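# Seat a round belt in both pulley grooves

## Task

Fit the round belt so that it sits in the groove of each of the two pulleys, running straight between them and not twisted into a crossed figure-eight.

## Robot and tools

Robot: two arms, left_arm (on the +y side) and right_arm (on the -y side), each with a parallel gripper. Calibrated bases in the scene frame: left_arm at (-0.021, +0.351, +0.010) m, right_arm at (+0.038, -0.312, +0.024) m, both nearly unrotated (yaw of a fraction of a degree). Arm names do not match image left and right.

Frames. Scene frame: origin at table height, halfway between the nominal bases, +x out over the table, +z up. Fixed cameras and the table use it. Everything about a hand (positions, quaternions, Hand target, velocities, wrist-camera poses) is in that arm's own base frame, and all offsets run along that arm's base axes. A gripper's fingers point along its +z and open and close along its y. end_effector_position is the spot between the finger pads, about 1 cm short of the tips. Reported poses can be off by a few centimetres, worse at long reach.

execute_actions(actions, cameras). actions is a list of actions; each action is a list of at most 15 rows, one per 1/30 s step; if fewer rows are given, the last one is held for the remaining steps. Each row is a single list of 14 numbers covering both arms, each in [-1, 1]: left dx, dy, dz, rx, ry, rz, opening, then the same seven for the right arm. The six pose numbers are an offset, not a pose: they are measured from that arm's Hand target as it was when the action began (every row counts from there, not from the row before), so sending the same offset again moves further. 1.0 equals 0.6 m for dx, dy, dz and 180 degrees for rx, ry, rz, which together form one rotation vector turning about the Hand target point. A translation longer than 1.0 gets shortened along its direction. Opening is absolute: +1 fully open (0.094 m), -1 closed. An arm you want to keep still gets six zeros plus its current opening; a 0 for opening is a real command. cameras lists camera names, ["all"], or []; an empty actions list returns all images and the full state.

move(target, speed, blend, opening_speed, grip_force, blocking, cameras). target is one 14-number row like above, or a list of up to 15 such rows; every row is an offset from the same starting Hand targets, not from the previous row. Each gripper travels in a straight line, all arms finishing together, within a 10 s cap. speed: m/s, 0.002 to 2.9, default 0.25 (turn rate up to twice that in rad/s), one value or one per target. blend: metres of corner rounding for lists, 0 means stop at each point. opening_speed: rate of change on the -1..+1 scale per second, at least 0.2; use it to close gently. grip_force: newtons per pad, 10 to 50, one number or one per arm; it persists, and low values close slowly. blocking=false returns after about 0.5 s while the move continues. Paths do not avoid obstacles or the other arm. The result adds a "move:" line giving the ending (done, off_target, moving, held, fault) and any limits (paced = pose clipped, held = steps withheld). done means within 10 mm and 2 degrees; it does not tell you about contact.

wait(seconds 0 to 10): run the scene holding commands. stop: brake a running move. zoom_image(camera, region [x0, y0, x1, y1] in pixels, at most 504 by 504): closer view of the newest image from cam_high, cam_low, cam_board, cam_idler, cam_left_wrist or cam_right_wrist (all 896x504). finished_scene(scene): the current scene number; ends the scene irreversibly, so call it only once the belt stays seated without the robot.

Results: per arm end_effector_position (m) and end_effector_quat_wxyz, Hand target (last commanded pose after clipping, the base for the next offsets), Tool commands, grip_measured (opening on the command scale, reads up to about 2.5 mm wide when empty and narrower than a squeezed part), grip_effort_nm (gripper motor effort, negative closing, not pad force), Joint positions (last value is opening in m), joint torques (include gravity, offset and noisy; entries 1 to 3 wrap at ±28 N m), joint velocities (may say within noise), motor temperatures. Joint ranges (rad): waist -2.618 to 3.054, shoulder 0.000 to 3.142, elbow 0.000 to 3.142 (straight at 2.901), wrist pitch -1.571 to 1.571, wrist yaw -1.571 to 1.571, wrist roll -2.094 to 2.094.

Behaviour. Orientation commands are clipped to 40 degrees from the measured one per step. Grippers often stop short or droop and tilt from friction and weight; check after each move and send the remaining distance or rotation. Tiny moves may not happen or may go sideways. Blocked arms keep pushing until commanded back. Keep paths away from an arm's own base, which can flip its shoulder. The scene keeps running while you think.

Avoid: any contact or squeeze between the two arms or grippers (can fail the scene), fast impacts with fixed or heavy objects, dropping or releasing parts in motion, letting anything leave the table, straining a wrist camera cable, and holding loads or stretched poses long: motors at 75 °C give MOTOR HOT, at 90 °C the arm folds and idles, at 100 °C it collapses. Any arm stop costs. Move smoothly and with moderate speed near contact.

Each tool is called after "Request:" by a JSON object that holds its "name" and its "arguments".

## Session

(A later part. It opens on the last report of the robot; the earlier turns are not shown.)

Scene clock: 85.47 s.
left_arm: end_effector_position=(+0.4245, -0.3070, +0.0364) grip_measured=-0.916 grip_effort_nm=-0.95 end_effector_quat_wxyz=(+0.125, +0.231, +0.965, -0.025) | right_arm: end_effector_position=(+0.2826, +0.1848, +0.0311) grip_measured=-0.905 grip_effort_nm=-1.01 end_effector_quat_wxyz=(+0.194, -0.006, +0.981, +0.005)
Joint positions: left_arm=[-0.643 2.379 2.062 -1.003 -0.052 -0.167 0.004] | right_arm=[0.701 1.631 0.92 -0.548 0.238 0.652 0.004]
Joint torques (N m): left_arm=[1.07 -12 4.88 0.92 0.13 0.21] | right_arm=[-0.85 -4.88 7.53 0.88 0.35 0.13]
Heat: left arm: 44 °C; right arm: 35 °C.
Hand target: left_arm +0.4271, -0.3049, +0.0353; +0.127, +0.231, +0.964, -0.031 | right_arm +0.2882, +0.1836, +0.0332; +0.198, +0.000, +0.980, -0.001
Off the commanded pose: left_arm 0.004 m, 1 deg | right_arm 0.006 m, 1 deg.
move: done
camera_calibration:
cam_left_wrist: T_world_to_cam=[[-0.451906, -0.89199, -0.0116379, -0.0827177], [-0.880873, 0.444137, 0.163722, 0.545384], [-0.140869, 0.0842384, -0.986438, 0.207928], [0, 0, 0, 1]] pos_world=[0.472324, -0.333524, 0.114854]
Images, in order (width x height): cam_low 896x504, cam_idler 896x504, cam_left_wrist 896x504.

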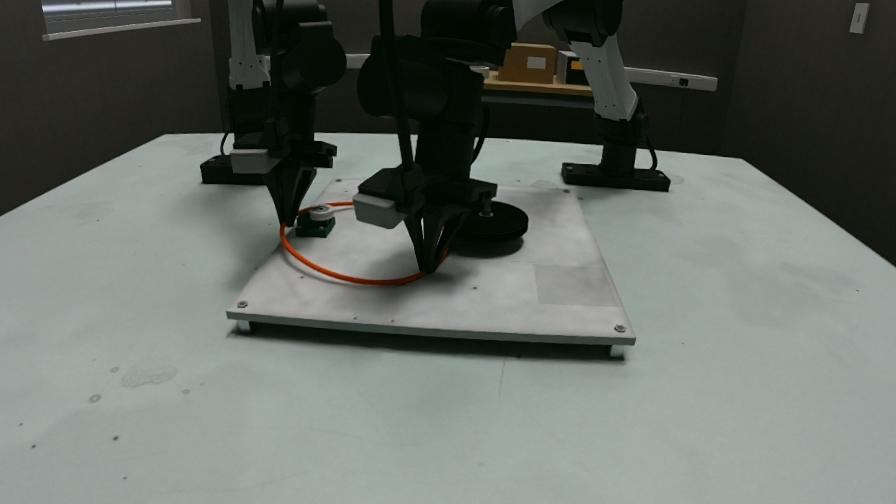

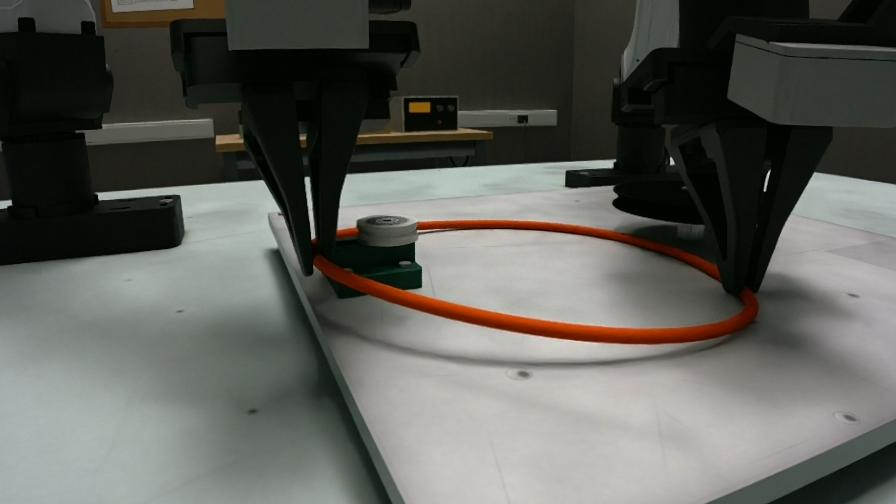

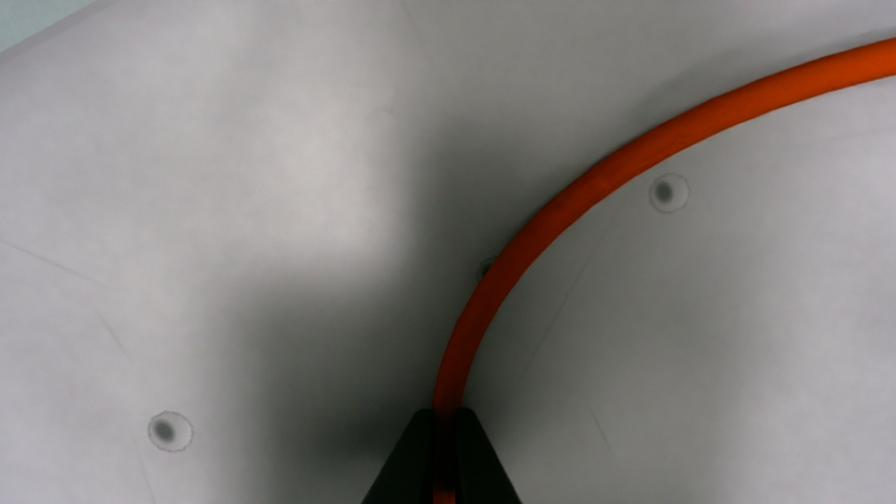

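Request:
{"name": "move", "arguments": {"target": [[0,-0.04,0.01,0,0,0,-0.96,0,0,0,0,0,0,-0.96],[0,-0.04,0.12,0,0,0,-0.96,0,0,0,0,0,0,-0.96],[-0.08,0.0,0.125,0,0,0.07,-0.96,0,0,0,0,0,0,-0.96]], "speed": 0.1, "blend": 0.01, "cameras": ["all"]}}

Scene clock: 89.27 s.
left_arm: end_effector_position=(+0.3768, -0.3036, +0.0878) grip_measured=-0.918 grip_effort_nm=-1.01 end_effector_quat_wxyz=(+0.100, +0.132, +0.986, -0.008) | right_arm: end_effector_position=(+0.2824, +0.1847, +0.0310) grip_measured=-0.905 grip_effort_nm=-1.01 end_effector_quat_wxyz=(+0.193, -0.006, +0.981, +0.004)
Joint positions: left_arm=[-0.713 2.262 2.078 -1.21 -0.096 -0.439 0.004] | right_arm=[0.701 1.631 0.92 -0.549 0.238 0.652 0.004]
Joint torques (N m): left_arm=[-0.43 -15.15 5.19 0.73 -0.22 -0.08] | right_arm=[-0.94 -5 7.36 0.9 0.39 0.12]
Motor temperatures (°C): left_arm=[27 46 32 32 25 25 28] | right_arm=[26 35 32 30 24 27 27]
Heat: left arm: 46 °C; right arm: 35 °C.
Hand target: left_arm +0.3791, -0.3048, +0.1104; +0.130, +0.124, +0.984, -0.017 | right_arm +0.2882, +0.1836, +0.0332; +0.198, +0.000, +0.980, -0.001
Off the commanded pose: left_arm 0.023 m, 4 deg | right_arm 0.006 m, 1 deg.
move: off_target (left_arm)
camera_calibration:
cam_left_wrist: T_world_to_cam=[[-0.261734, -0.965038, -0.0140181, -0.194246], [-0.942912, 0.25258, 0.217072, 0.453847], [-0.205942, 0.070033, -0.976055, 0.270971], [0, 0, 0, 1]] pos_world=[0.432901, -0.321065, 0.163242]
cam_right_wrist: T_world_to_cam=[[0.0124575, -0.999916, -0.00362808, 0.1832], [-0.998989, -0.0126026, 0.043154, 0.321863], [-0.0431961, 0.00308681, -0.999062, 0.133473], [0, 0, 0, 1]] pos_world=[0.325021, 0.186829, 0.120123]

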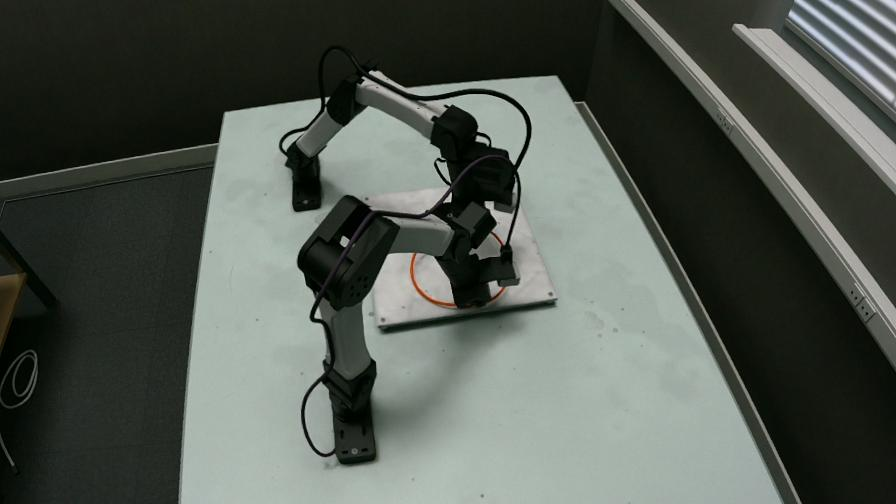

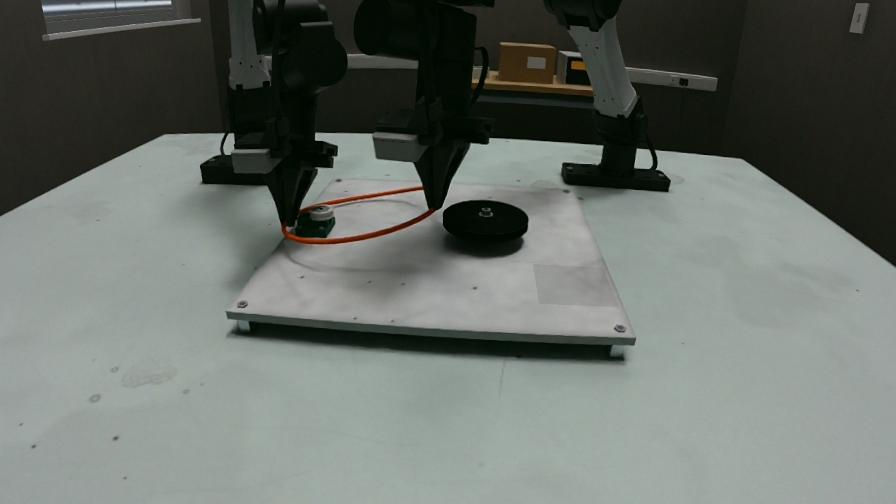

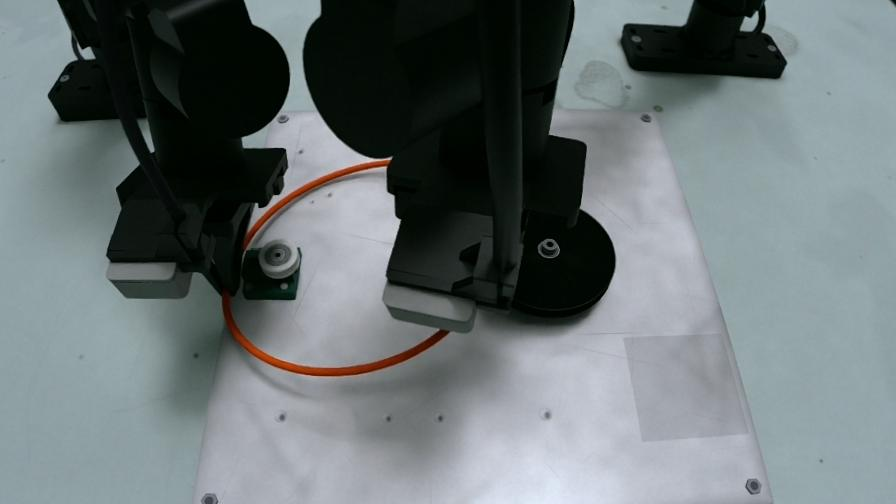

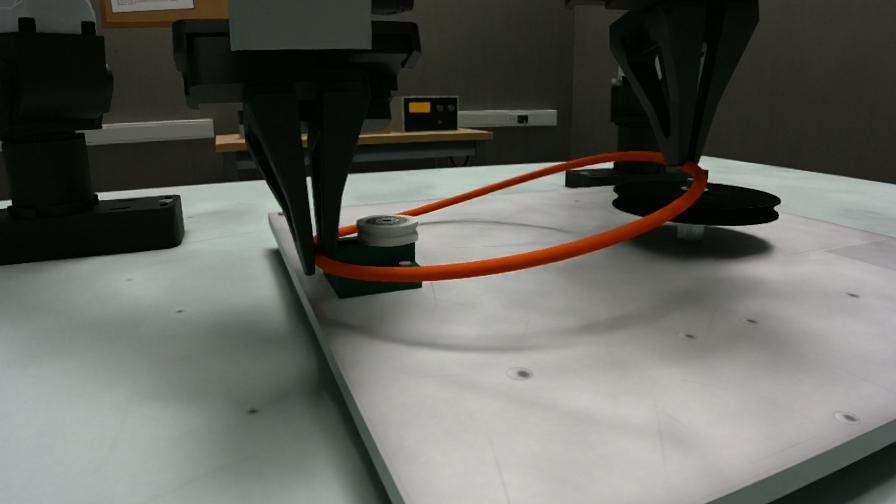

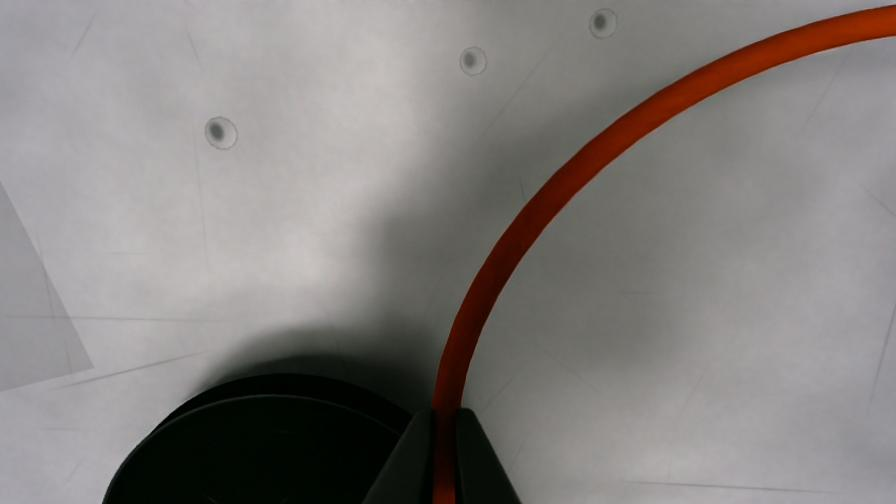

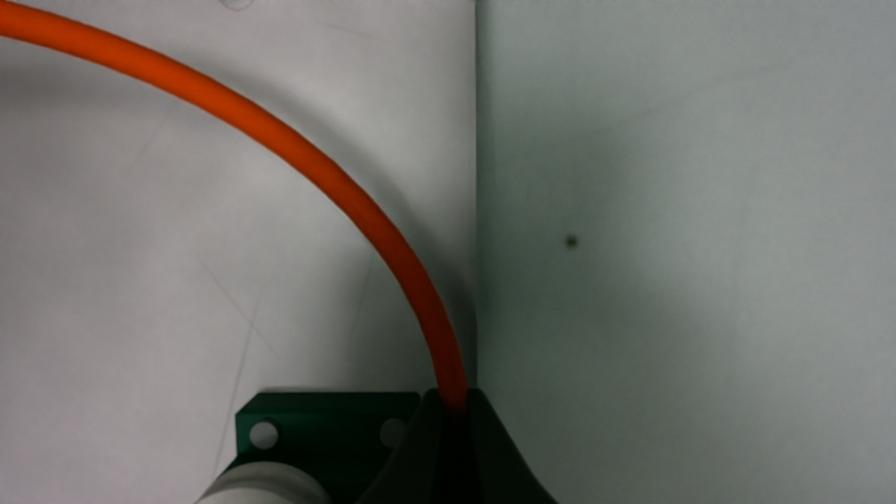

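Request:
{"name": "move", "arguments": {"target": [[0,0,0.025,0,0,0,-0.96,0,0,0.016,0,0,0,-0.96],[-0.07,0.15,0.025,0,0,0.08,-0.96,0,0,0.016,0,0,0,-0.96]], "speed": 0.08, "blend": 0.01, "cameras": ["all"]}}

Request:
{"name": "zoom_image", "arguments": {"camera": "cam_idler", "region": [280, 140, 530, 300]}}

Scene clock: 92.60 s.
left_arm: end_effector_position=(+0.3383, -0.2449, +0.1130) grip_measured=-0.918 grip_effort_nm=-1.01 end_effector_quat_wxyz=(+0.125, +0.030, +0.991, -0.030) | right_arm: end_effector_position=(+0.2865, +0.2015, +0.0406) grip_measured=-0.905 grip_effort_nm=-1.01 end_effector_quat_wxyz=(+0.194, -0.013, +0.980, +0.036)
Joint positions: left_arm=[-0.669 1.907 1.629 -1.055 -0.101 -0.596 0.004] | right_arm=[0.707 1.631 0.955 -0.544 0.191 0.647 0.004]
Joint torques (N m): left_arm=[3.15 -12.46 4.85 0.15 -0.6 -0.18] | right_arm=[-1.37 -6.45 6.72 0.54 0.85 0.14]
Heat: left arm: 48 °C; right arm: 35 °C.
Hand target: left_arm +0.3371, -0.2148, +0.1253; +0.131, +0.000, +0.991, +0.000 | right_arm +0.2883, +0.1836, +0.0429; +0.198, +0.000, +0.980, -0.001
Off the commanded pose: left_arm 0.033 m, 5 deg | right_arm 0.018 m, 4 deg.
move: off_target (left_arm, right_arm); blend cut to 0.0076 m at target 1
camera_calibration:
cam_left_wrist: T_world_to_cam=[[-0.067226, -0.996582, 0.0480019, -0.227864], [-0.983317, 0.0743279, 0.166022, 0.37308], [-0.169023, -0.03604, -0.984953, 0.246075], [0, 0, 0, 1]] pos_world=[0.39313, -0.245947, 0.19137]
cam_right_wrist: T_world_to_cam=[[0.039195, -0.997331, -0.061608, 0.194212], [-0.99835, -0.0416748, 0.0394948, 0.331639], [-0.0419568, 0.0599584, -0.997319, 0.131366], [0, 0, 0, 1]] pos_world=[0.328991, 0.199638, 0.129881]

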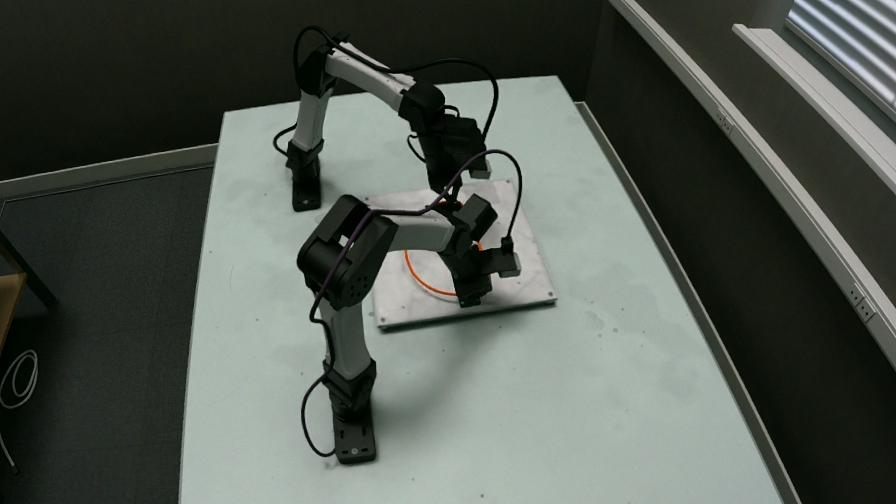

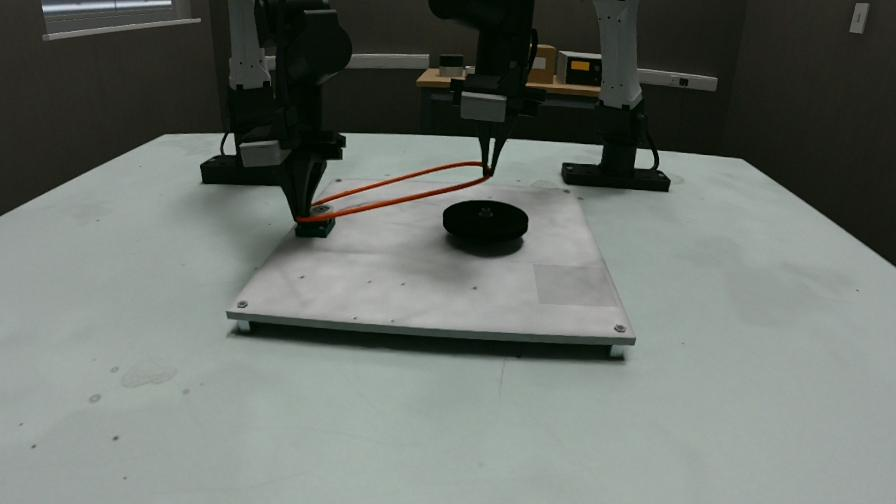

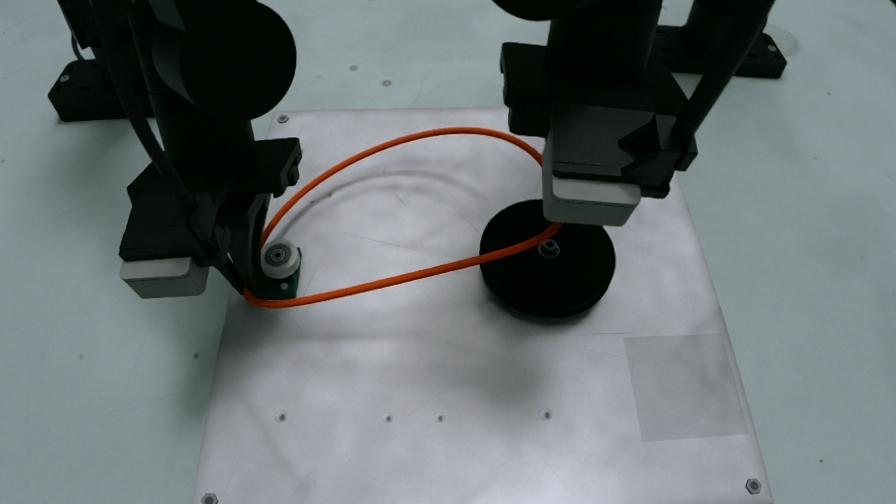

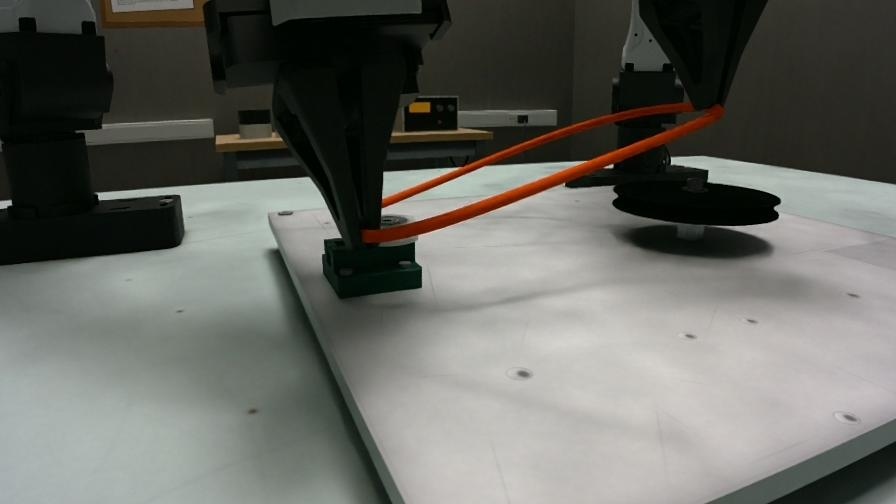

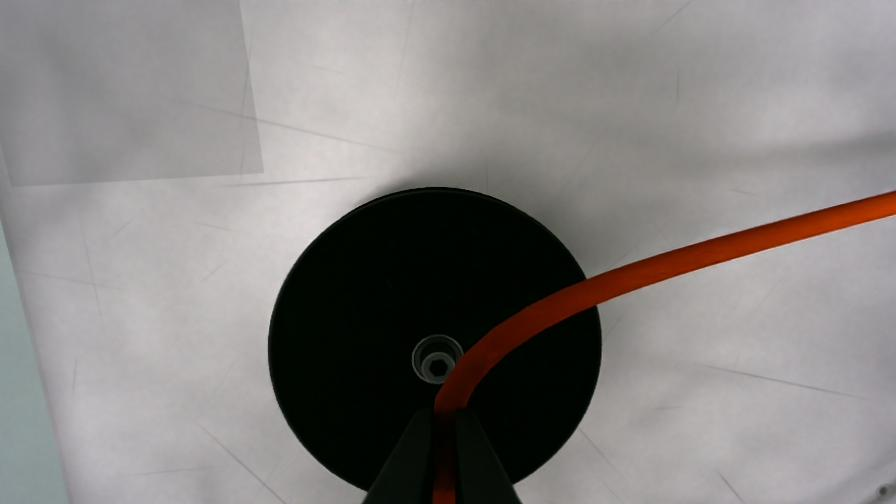

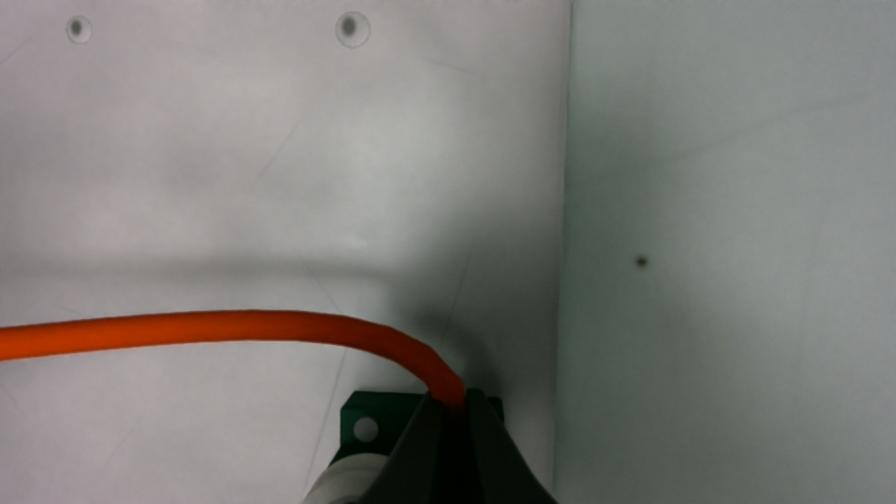

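Scaled by 2.016 from the camera's 896x504 image, which has a finer 1280x720 frame.

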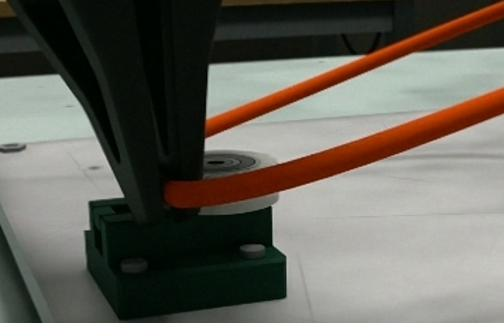

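Request:
{"name": "move", "arguments": {"target": [[0,0,-0.04,0,0,0,-0.96,0,0,0,0,0,0,-0.96],[0,0,-0.04,0,0,0,-0.96,0,0,0,0,0,0,-0.80],[0,0.05,-0.04,0,0,0,-0.96,0,-0.01,0.0,0,0,0,-0.80]], "speed": 0.06, "cameras": ["cam_idler","cam_board","cam_right_wrist","cam_left_wrist"]}}

Request:
{"name": "zoom_image", "arguments": {"camera": "cam_idler", "region": [280, 140, 530, 300]}}

Request:
{"name": "zoom_image", "arguments": {"camera": "cam_board", "region": [180, 180, 380, 330]}}

Scene clock: 97.10 s.
left_arm: end_effector_position=(+0.3397, -0.2259, +0.0934) grip_measured=-0.918 grip_effort_nm=-1.01 end_effector_quat_wxyz=(+0.130, +0.025, +0.990, -0.052) | right_arm: end_effector_position=(+0.2869, +0.2072, +0.0413) grip_measured=-0.799 grip_effort_nm=-0.05 end_effector_quat_wxyz=(+0.194, -0.022, +0.980, +0.048)
Joint positions: left_arm=[-0.611 1.843 1.46 -0.913 -0.057 -0.552 0.004] | right_arm=[0.707 1.631 0.955 -0.528 0.167 0.631 0.009]
Joint torques (N m): left_arm=[4.14 -11.77 4.62 0.01 -0.87 0.09] | right_arm=[-2.65 -7.65 5.55 0.38 1.03 0.22]
Heat: left arm: 48 °C; right arm: 35 °C.
Hand target: left_arm +0.3371, -0.1848, +0.1014; +0.131, +0.000, +0.991, +0.000 | right_arm +0.2883, +0.1777, +0.0429; +0.198, +0.000, +0.980, -0.001
Off the commanded pose: left_arm 0.042 m, 7 deg | right_arm 0.030 m, 6 deg.
move: off_target (left_arm, right_arm); target 2's new opening was sent with right_arm's hand 0.018 m and 4 deg from that target
camera_calibration:
cam_left_wrist: T_world_to_cam=[[-0.0637633, -0.993664, 0.0925485, -0.212613], [-0.984861, 0.0776341, 0.154992, 0.378637], [-0.161195, -0.0812645, -0.983571, 0.214624], [0, 0, 0, 1]] pos_world=[0.393944, -0.22322, 0.172089]
cam_right_wrist: T_world_to_cam=[[0.0622451, -0.994574, -0.0833501, 0.193668], [-0.997074, -0.0656784, 0.039101, 0.33683], [-0.0443632, 0.0806725, -0.995753, 0.128073], [0, 0, 0, 1]] pos_world=[0.329471, 0.204407, 0.130501]
Images, in order (width x height): cam_board 896x504, cam_idler 896x504, cam_left_wrist 896x504, cam_right_wrist 896x504.

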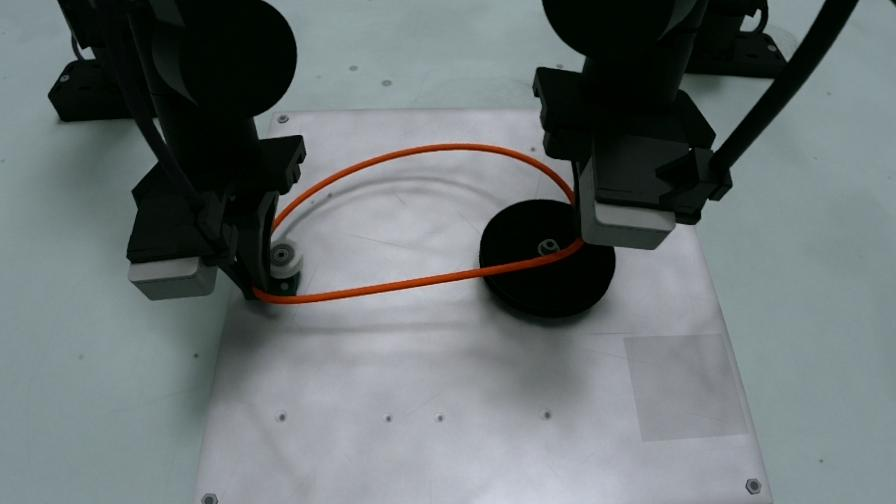

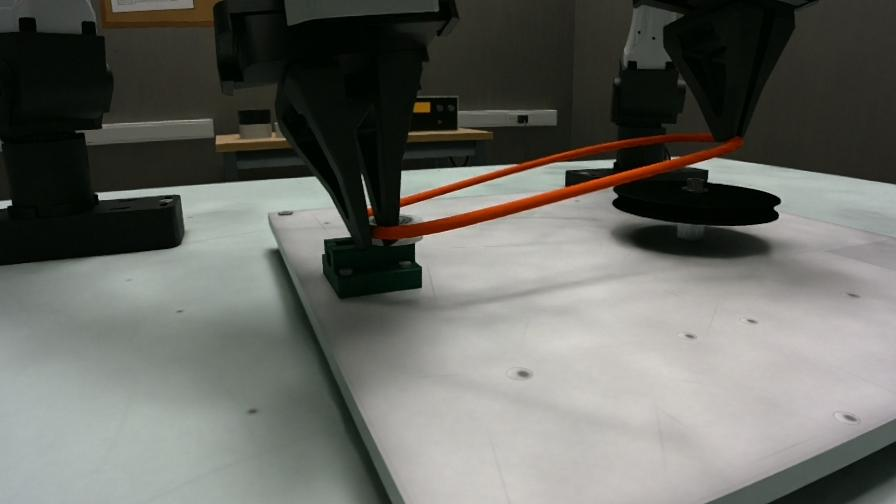

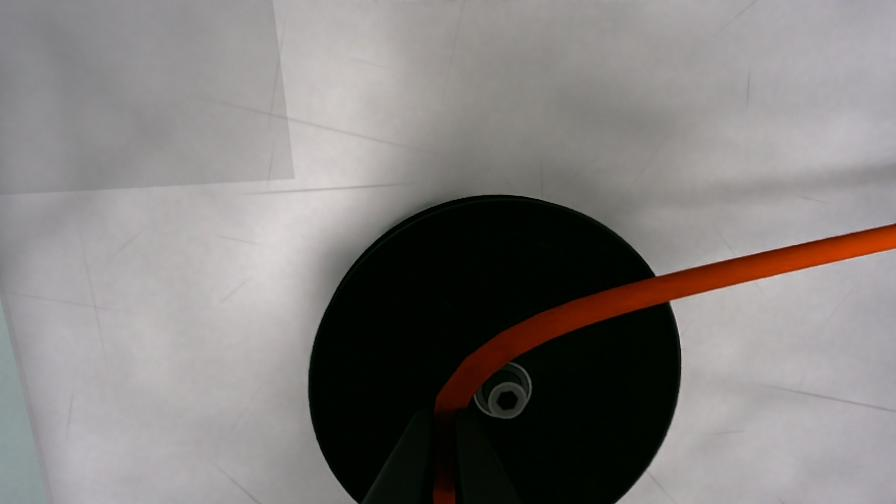

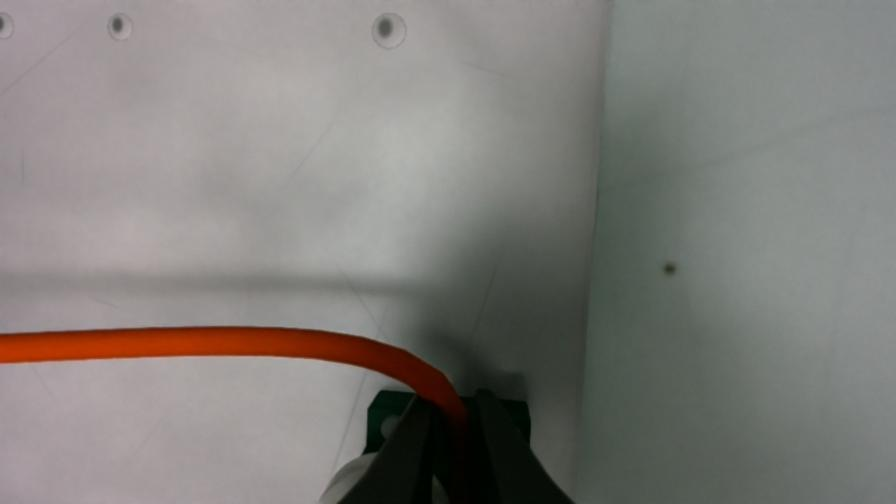

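Scaled by 2.016 from the camera's 896x504 image, which has a finer 1280x720 frame.

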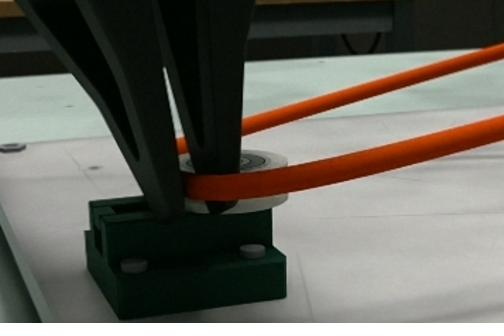

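Scaled by 2.520 from the camera's 896x504 image, which has a finer 1280x720 frame.

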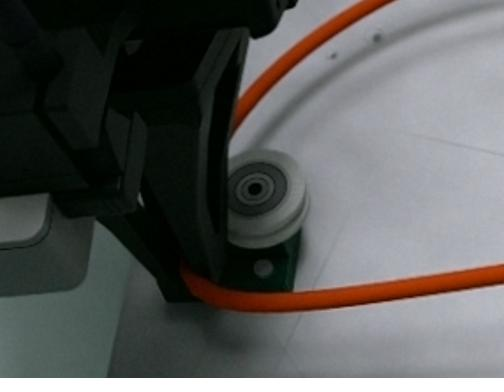

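Request:
{"name": "move", "arguments": {"target": [0,0,-0.035,0,0,0,-0.96,0.0,0,-0.003,0,-0.06,0,-0.96], "speed": 0.06, "cameras": ["cam_idler","cam_board","cam_high"]}}

Request:
{"name": "zoom_image", "arguments": {"camera": "cam_idler", "region": [330, 170, 450, 270]}}

Request:
{"name": "zoom_image", "arguments": {"camera": "cam_high", "region": [400, 200, 560, 320]}}

Scene clock: 100.63 s.
left_arm: end_effector_position=(+0.3390, -0.2237, +0.0769) grip_measured=-0.918 grip_effort_nm=-1.01 end_effector_quat_wxyz=(+0.130, +0.023, +0.990, -0.055) | right_arm: end_effector_position=(+0.2892, +0.2122, +0.0467) grip_measured=-0.906 grip_effort_nm=-1.01 end_effector_quat_wxyz=(+0.281, -0.029, +0.957, +0.063)
Joint positions: left_arm=[-0.605 1.843 1.393 -0.841 -0.051 -0.551 0.004] | right_arm=[0.765 1.548 0.805 -0.305 0.275 0.631 0.004]
Joint torques (N m): left_arm=[3.64 -10.82 4.44 0.11 -0.94 0.1] | right_arm=[-1.55 -6.65 4.12 0.75 1.42 0.34]
Heat: left arm: 47 °C; right arm: 35 °C.
Hand target: left_arm +0.3371, -0.1849, +0.0804; +0.131, +0.000, +0.991, +0.000 | right_arm +0.2883, +0.1776, +0.0411; +0.289, +0.000, +0.957, -0.001
Off the commanded pose: left_arm 0.039 m, 7 deg | right_arm 0.035 m, 8 deg.
move: off_target (left_arm, right_arm)
Images, in order (width x height): cam_high 896x504, cam_board 896x504, cam_idler 896x504.

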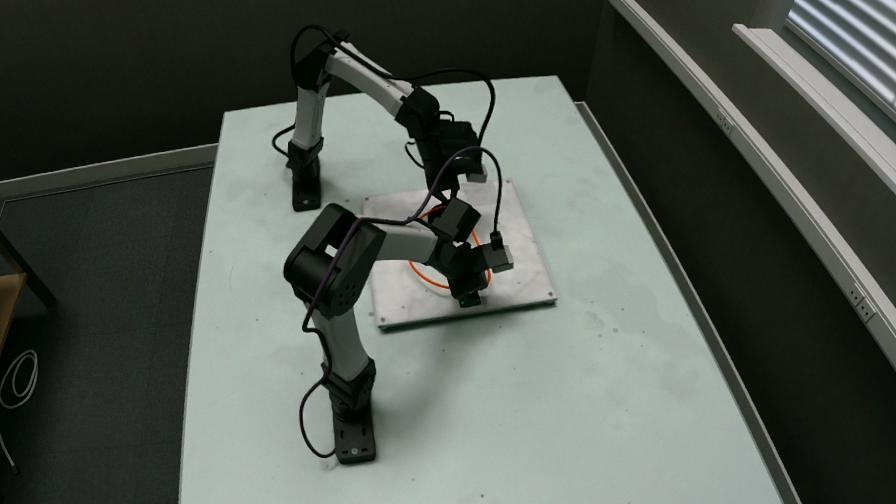

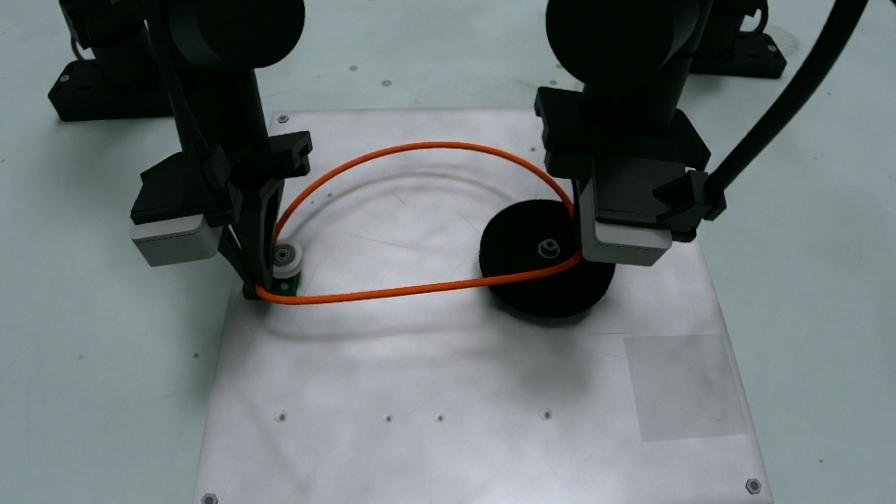

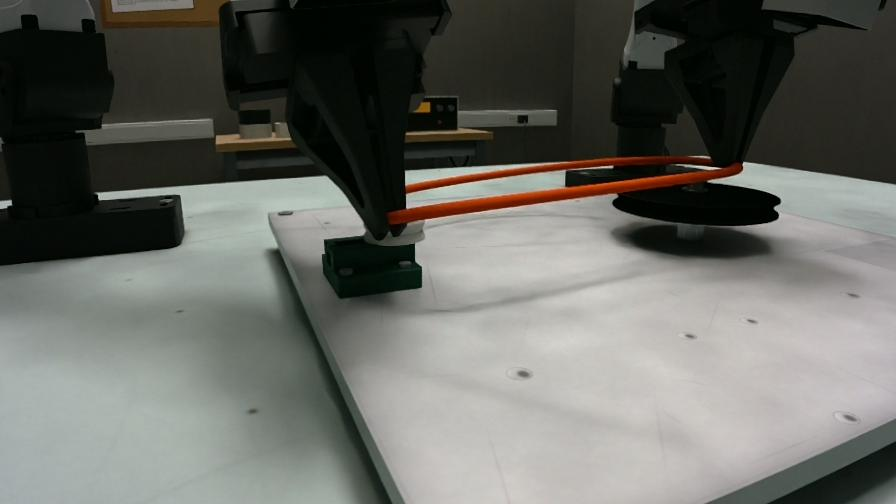

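Scaled by 4.200 from the camera's 896x504 image, which has a finer 1280x720 frame.

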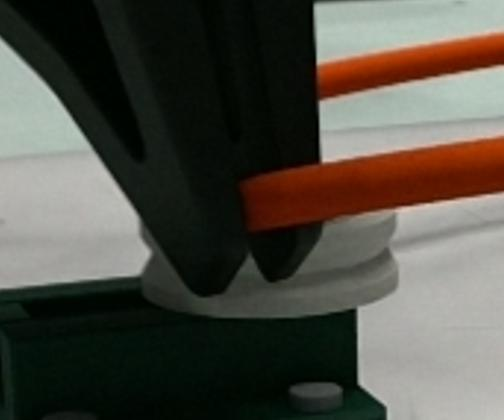

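Scaled by 3.150 from the camera's 896x504 image, which has a finer 1280x720 frame.

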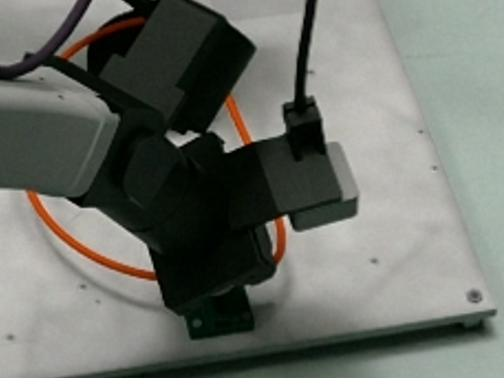

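Request:
{"name": "move", "arguments": {"target": [0,-0.045,-0.012,0,0,0,-0.96,0.0,-0.0,-0.018,0,0,0,-0.96], "speed": 0.06, "cameras": ["cam_board"]}}

Request:
{"name": "execute_actions", "arguments": {"actions": []}}

Request:
{"name": "zoom_image", "arguments": {"camera": "cam_idler", "region": [330, 170, 450, 270]}}

Request:
{"name": "zoom_image", "arguments": {"camera": "cam_board", "region": [200, 190, 340, 320]}}

Scene clock: 102.70 s.
left_arm: end_effector_position=(+0.3347, -0.2296, +0.0707) grip_measured=-0.918 grip_effort_nm=-1.01 end_effector_quat_wxyz=(+0.131, +0.019, +0.990, -0.043) | right_arm: end_effector_position=(+0.2927, +0.2117, +0.0457) grip_measured=-0.906 grip_effort_nm=-1.01 end_effector_quat_wxyz=(+0.295, -0.023, +0.953, +0.066)
Joint positions: left_arm=[-0.636 1.861 1.393 -0.839 -0.081 -0.586 0.004] | right_arm=[0.765 1.548 0.783 -0.257 0.292 0.635 0.004]
Joint torques (N m): left_arm=[0.9 -7.58 8.29 0.12 -0.77 -0.15] | right_arm=[-1.78 -4.67 3.89 0.85 1.27 0.31]
Heat: left arm: 47 °C; right arm: 35 °C.
Hand target: left_arm +0.3371, -0.2119, +0.0732; +0.131, +0.000, +0.991, +0.000 | right_arm +0.2883, +0.1776, +0.0303; +0.289, +0.000, +0.957, -0.001
Off the commanded pose: left_arm 0.018 m, 5 deg | right_arm 0.038 m, 8 deg.
move: off_target (left_arm, right_arm)
Images, in order (width x height): cam_board 896x504.

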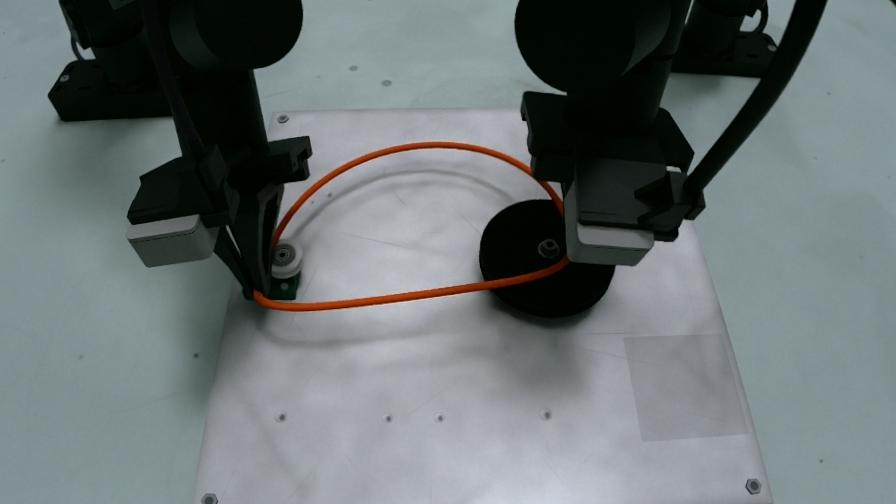

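Scene clock: 102.70 s.
left_arm: end_effector_position=(+0.3347, -0.2296, +0.0707) grip_measured=-0.918 grip_effort_nm=-1.01 end_effector_quat_wxyz=(+0.131, +0.019, +0.990, -0.043) | right_arm: end_effector_position=(+0.2927, +0.2117, +0.0457) grip_measured=-0.906 grip_effort_nm=-1.01 end_effector_quat_wxyz=(+0.295, -0.023, +0.953, +0.066)
Joint positions: left_arm=[-0.636 1.861 1.393 -0.839 -0.081 -0.586 0.004] | right_arm=[0.765 1.548 0.783 -0.257 0.292 0.635 0.004]
Joint velocities: within noise
Joint torques (N m): left_arm=[0.9 -7.58 8.29 0.12 -0.77 -0.15] | right_arm=[-1.78 -4.67 3.89 0.85 1.27 0.31]
Motor temperatures (°C): left_arm=[27 47 32 32 26 25 28] | right_arm=[26 35 32 30 25 27 27]
Heat: left arm: 47 °C; right arm: 35 °C.
Hand target: left_arm +0.3371, -0.2119, +0.0732; +0.131, +0.000, +0.991, +0.000 | right_arm +0.2883, +0.1776, +0.0303; +0.289, +0.000, +0.957, -0.001
Tool commands: left_gripper/opening=-0.96 right_gripper/opening=-0.96
Off the commanded pose: left_arm 0.018 m, 5 deg | right_arm 0.038 m, 8 deg.
camera_calibration:
cam_left_wrist: T_world_to_cam=[[-0.0497542, -0.995854, 0.0761581, -0.218497], [-0.986069, 0.0610969, 0.154711, 0.374087], [-0.158723, -0.0673996, -0.98502, 0.19372], [0, 0, 0, 1]] pos_world=[0.388752, -0.22739, 0.149583]
cam_right_wrist: T_world_to_cam=[[0.080804, -0.990772, -0.108816, 0.193021], [-0.983268, -0.0613537, -0.171523, 0.347464], [0.163264, 0.120855, -0.979152, 0.0622703], [0, 0, 0, 1]] pos_world=[0.315887, 0.205032, 0.141574]

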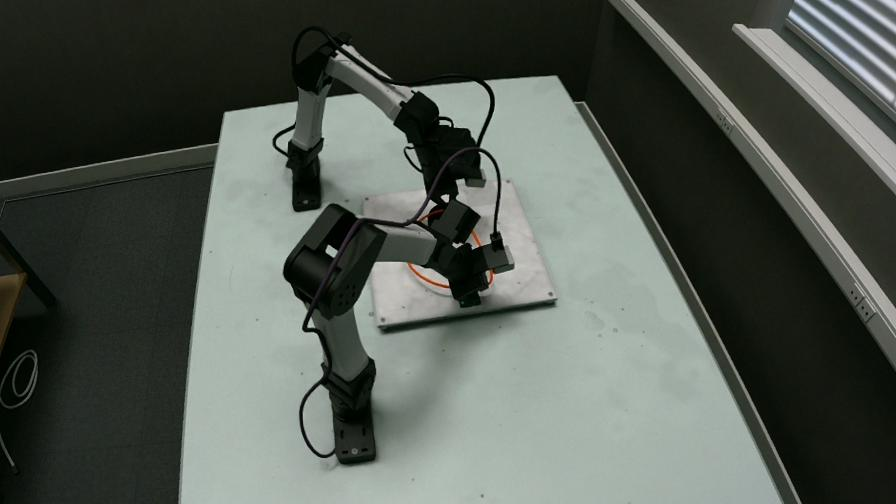

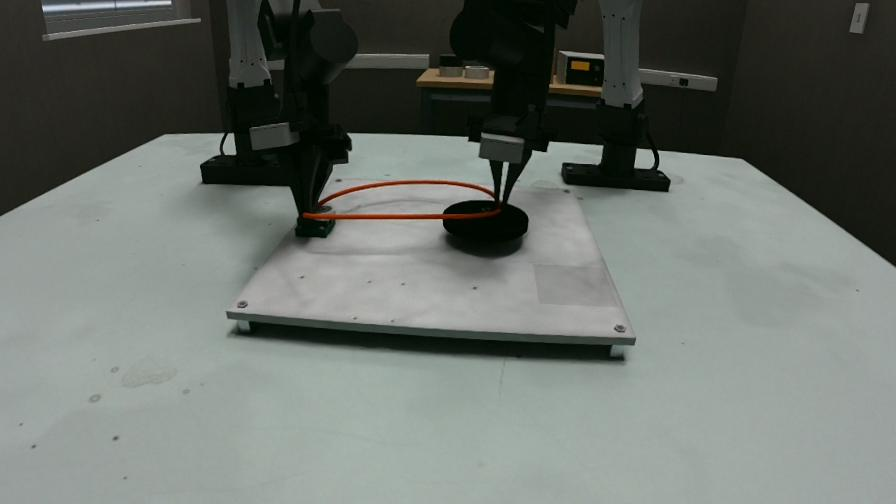

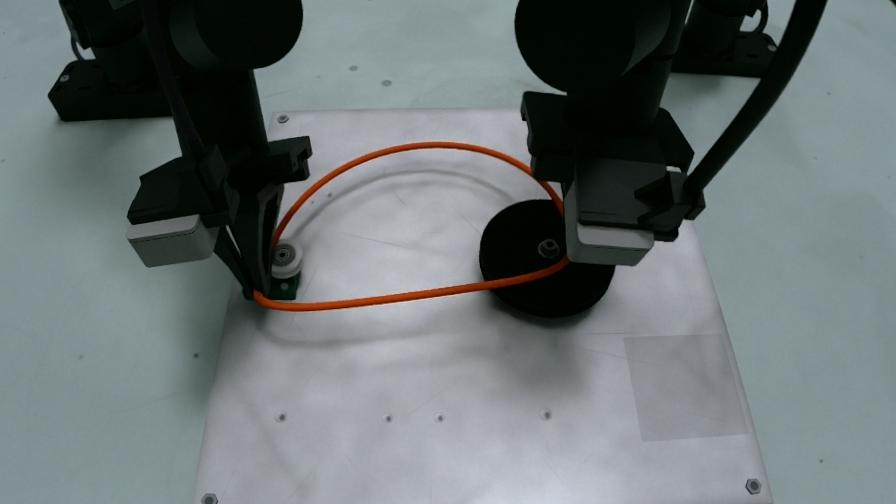

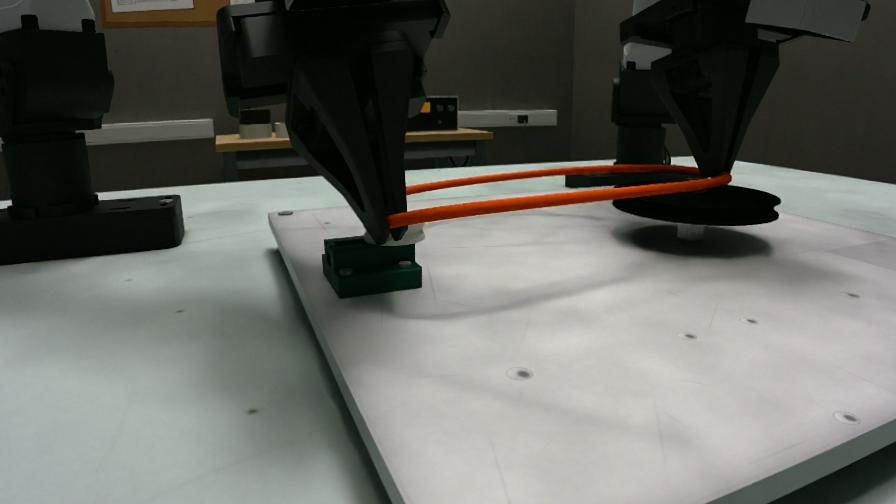

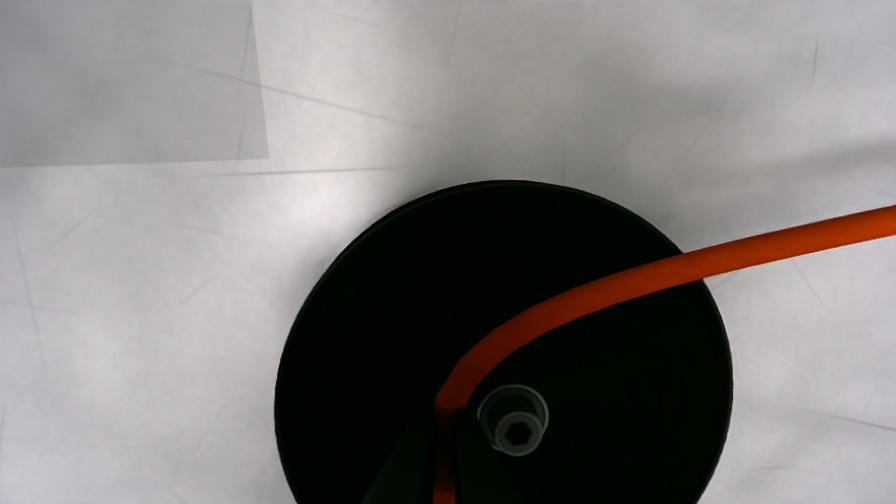

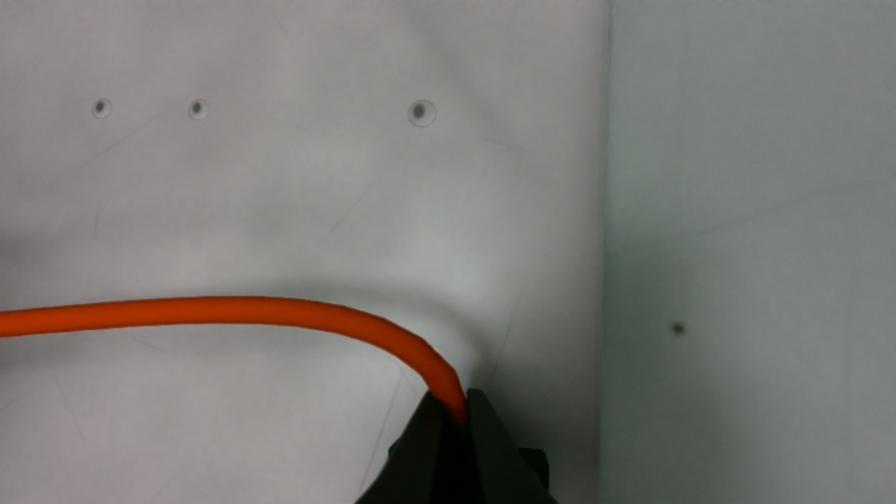

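Scaled by 4.200 from the camera's 896x504 image, which has a finer 1280x720 frame.

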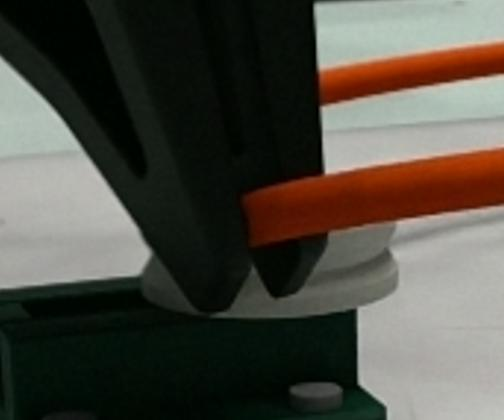

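Scaled by 3.600 from the camera's 896x504 image, which has a finer 1280x720 frame.

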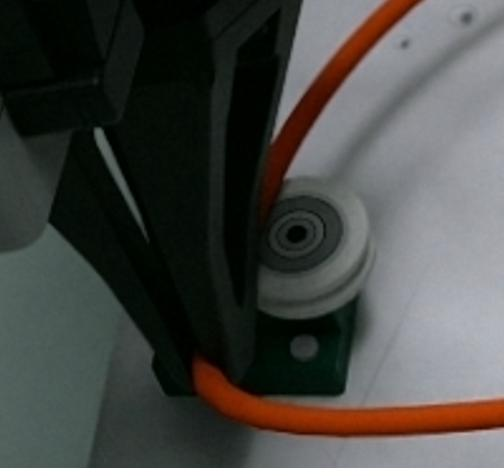

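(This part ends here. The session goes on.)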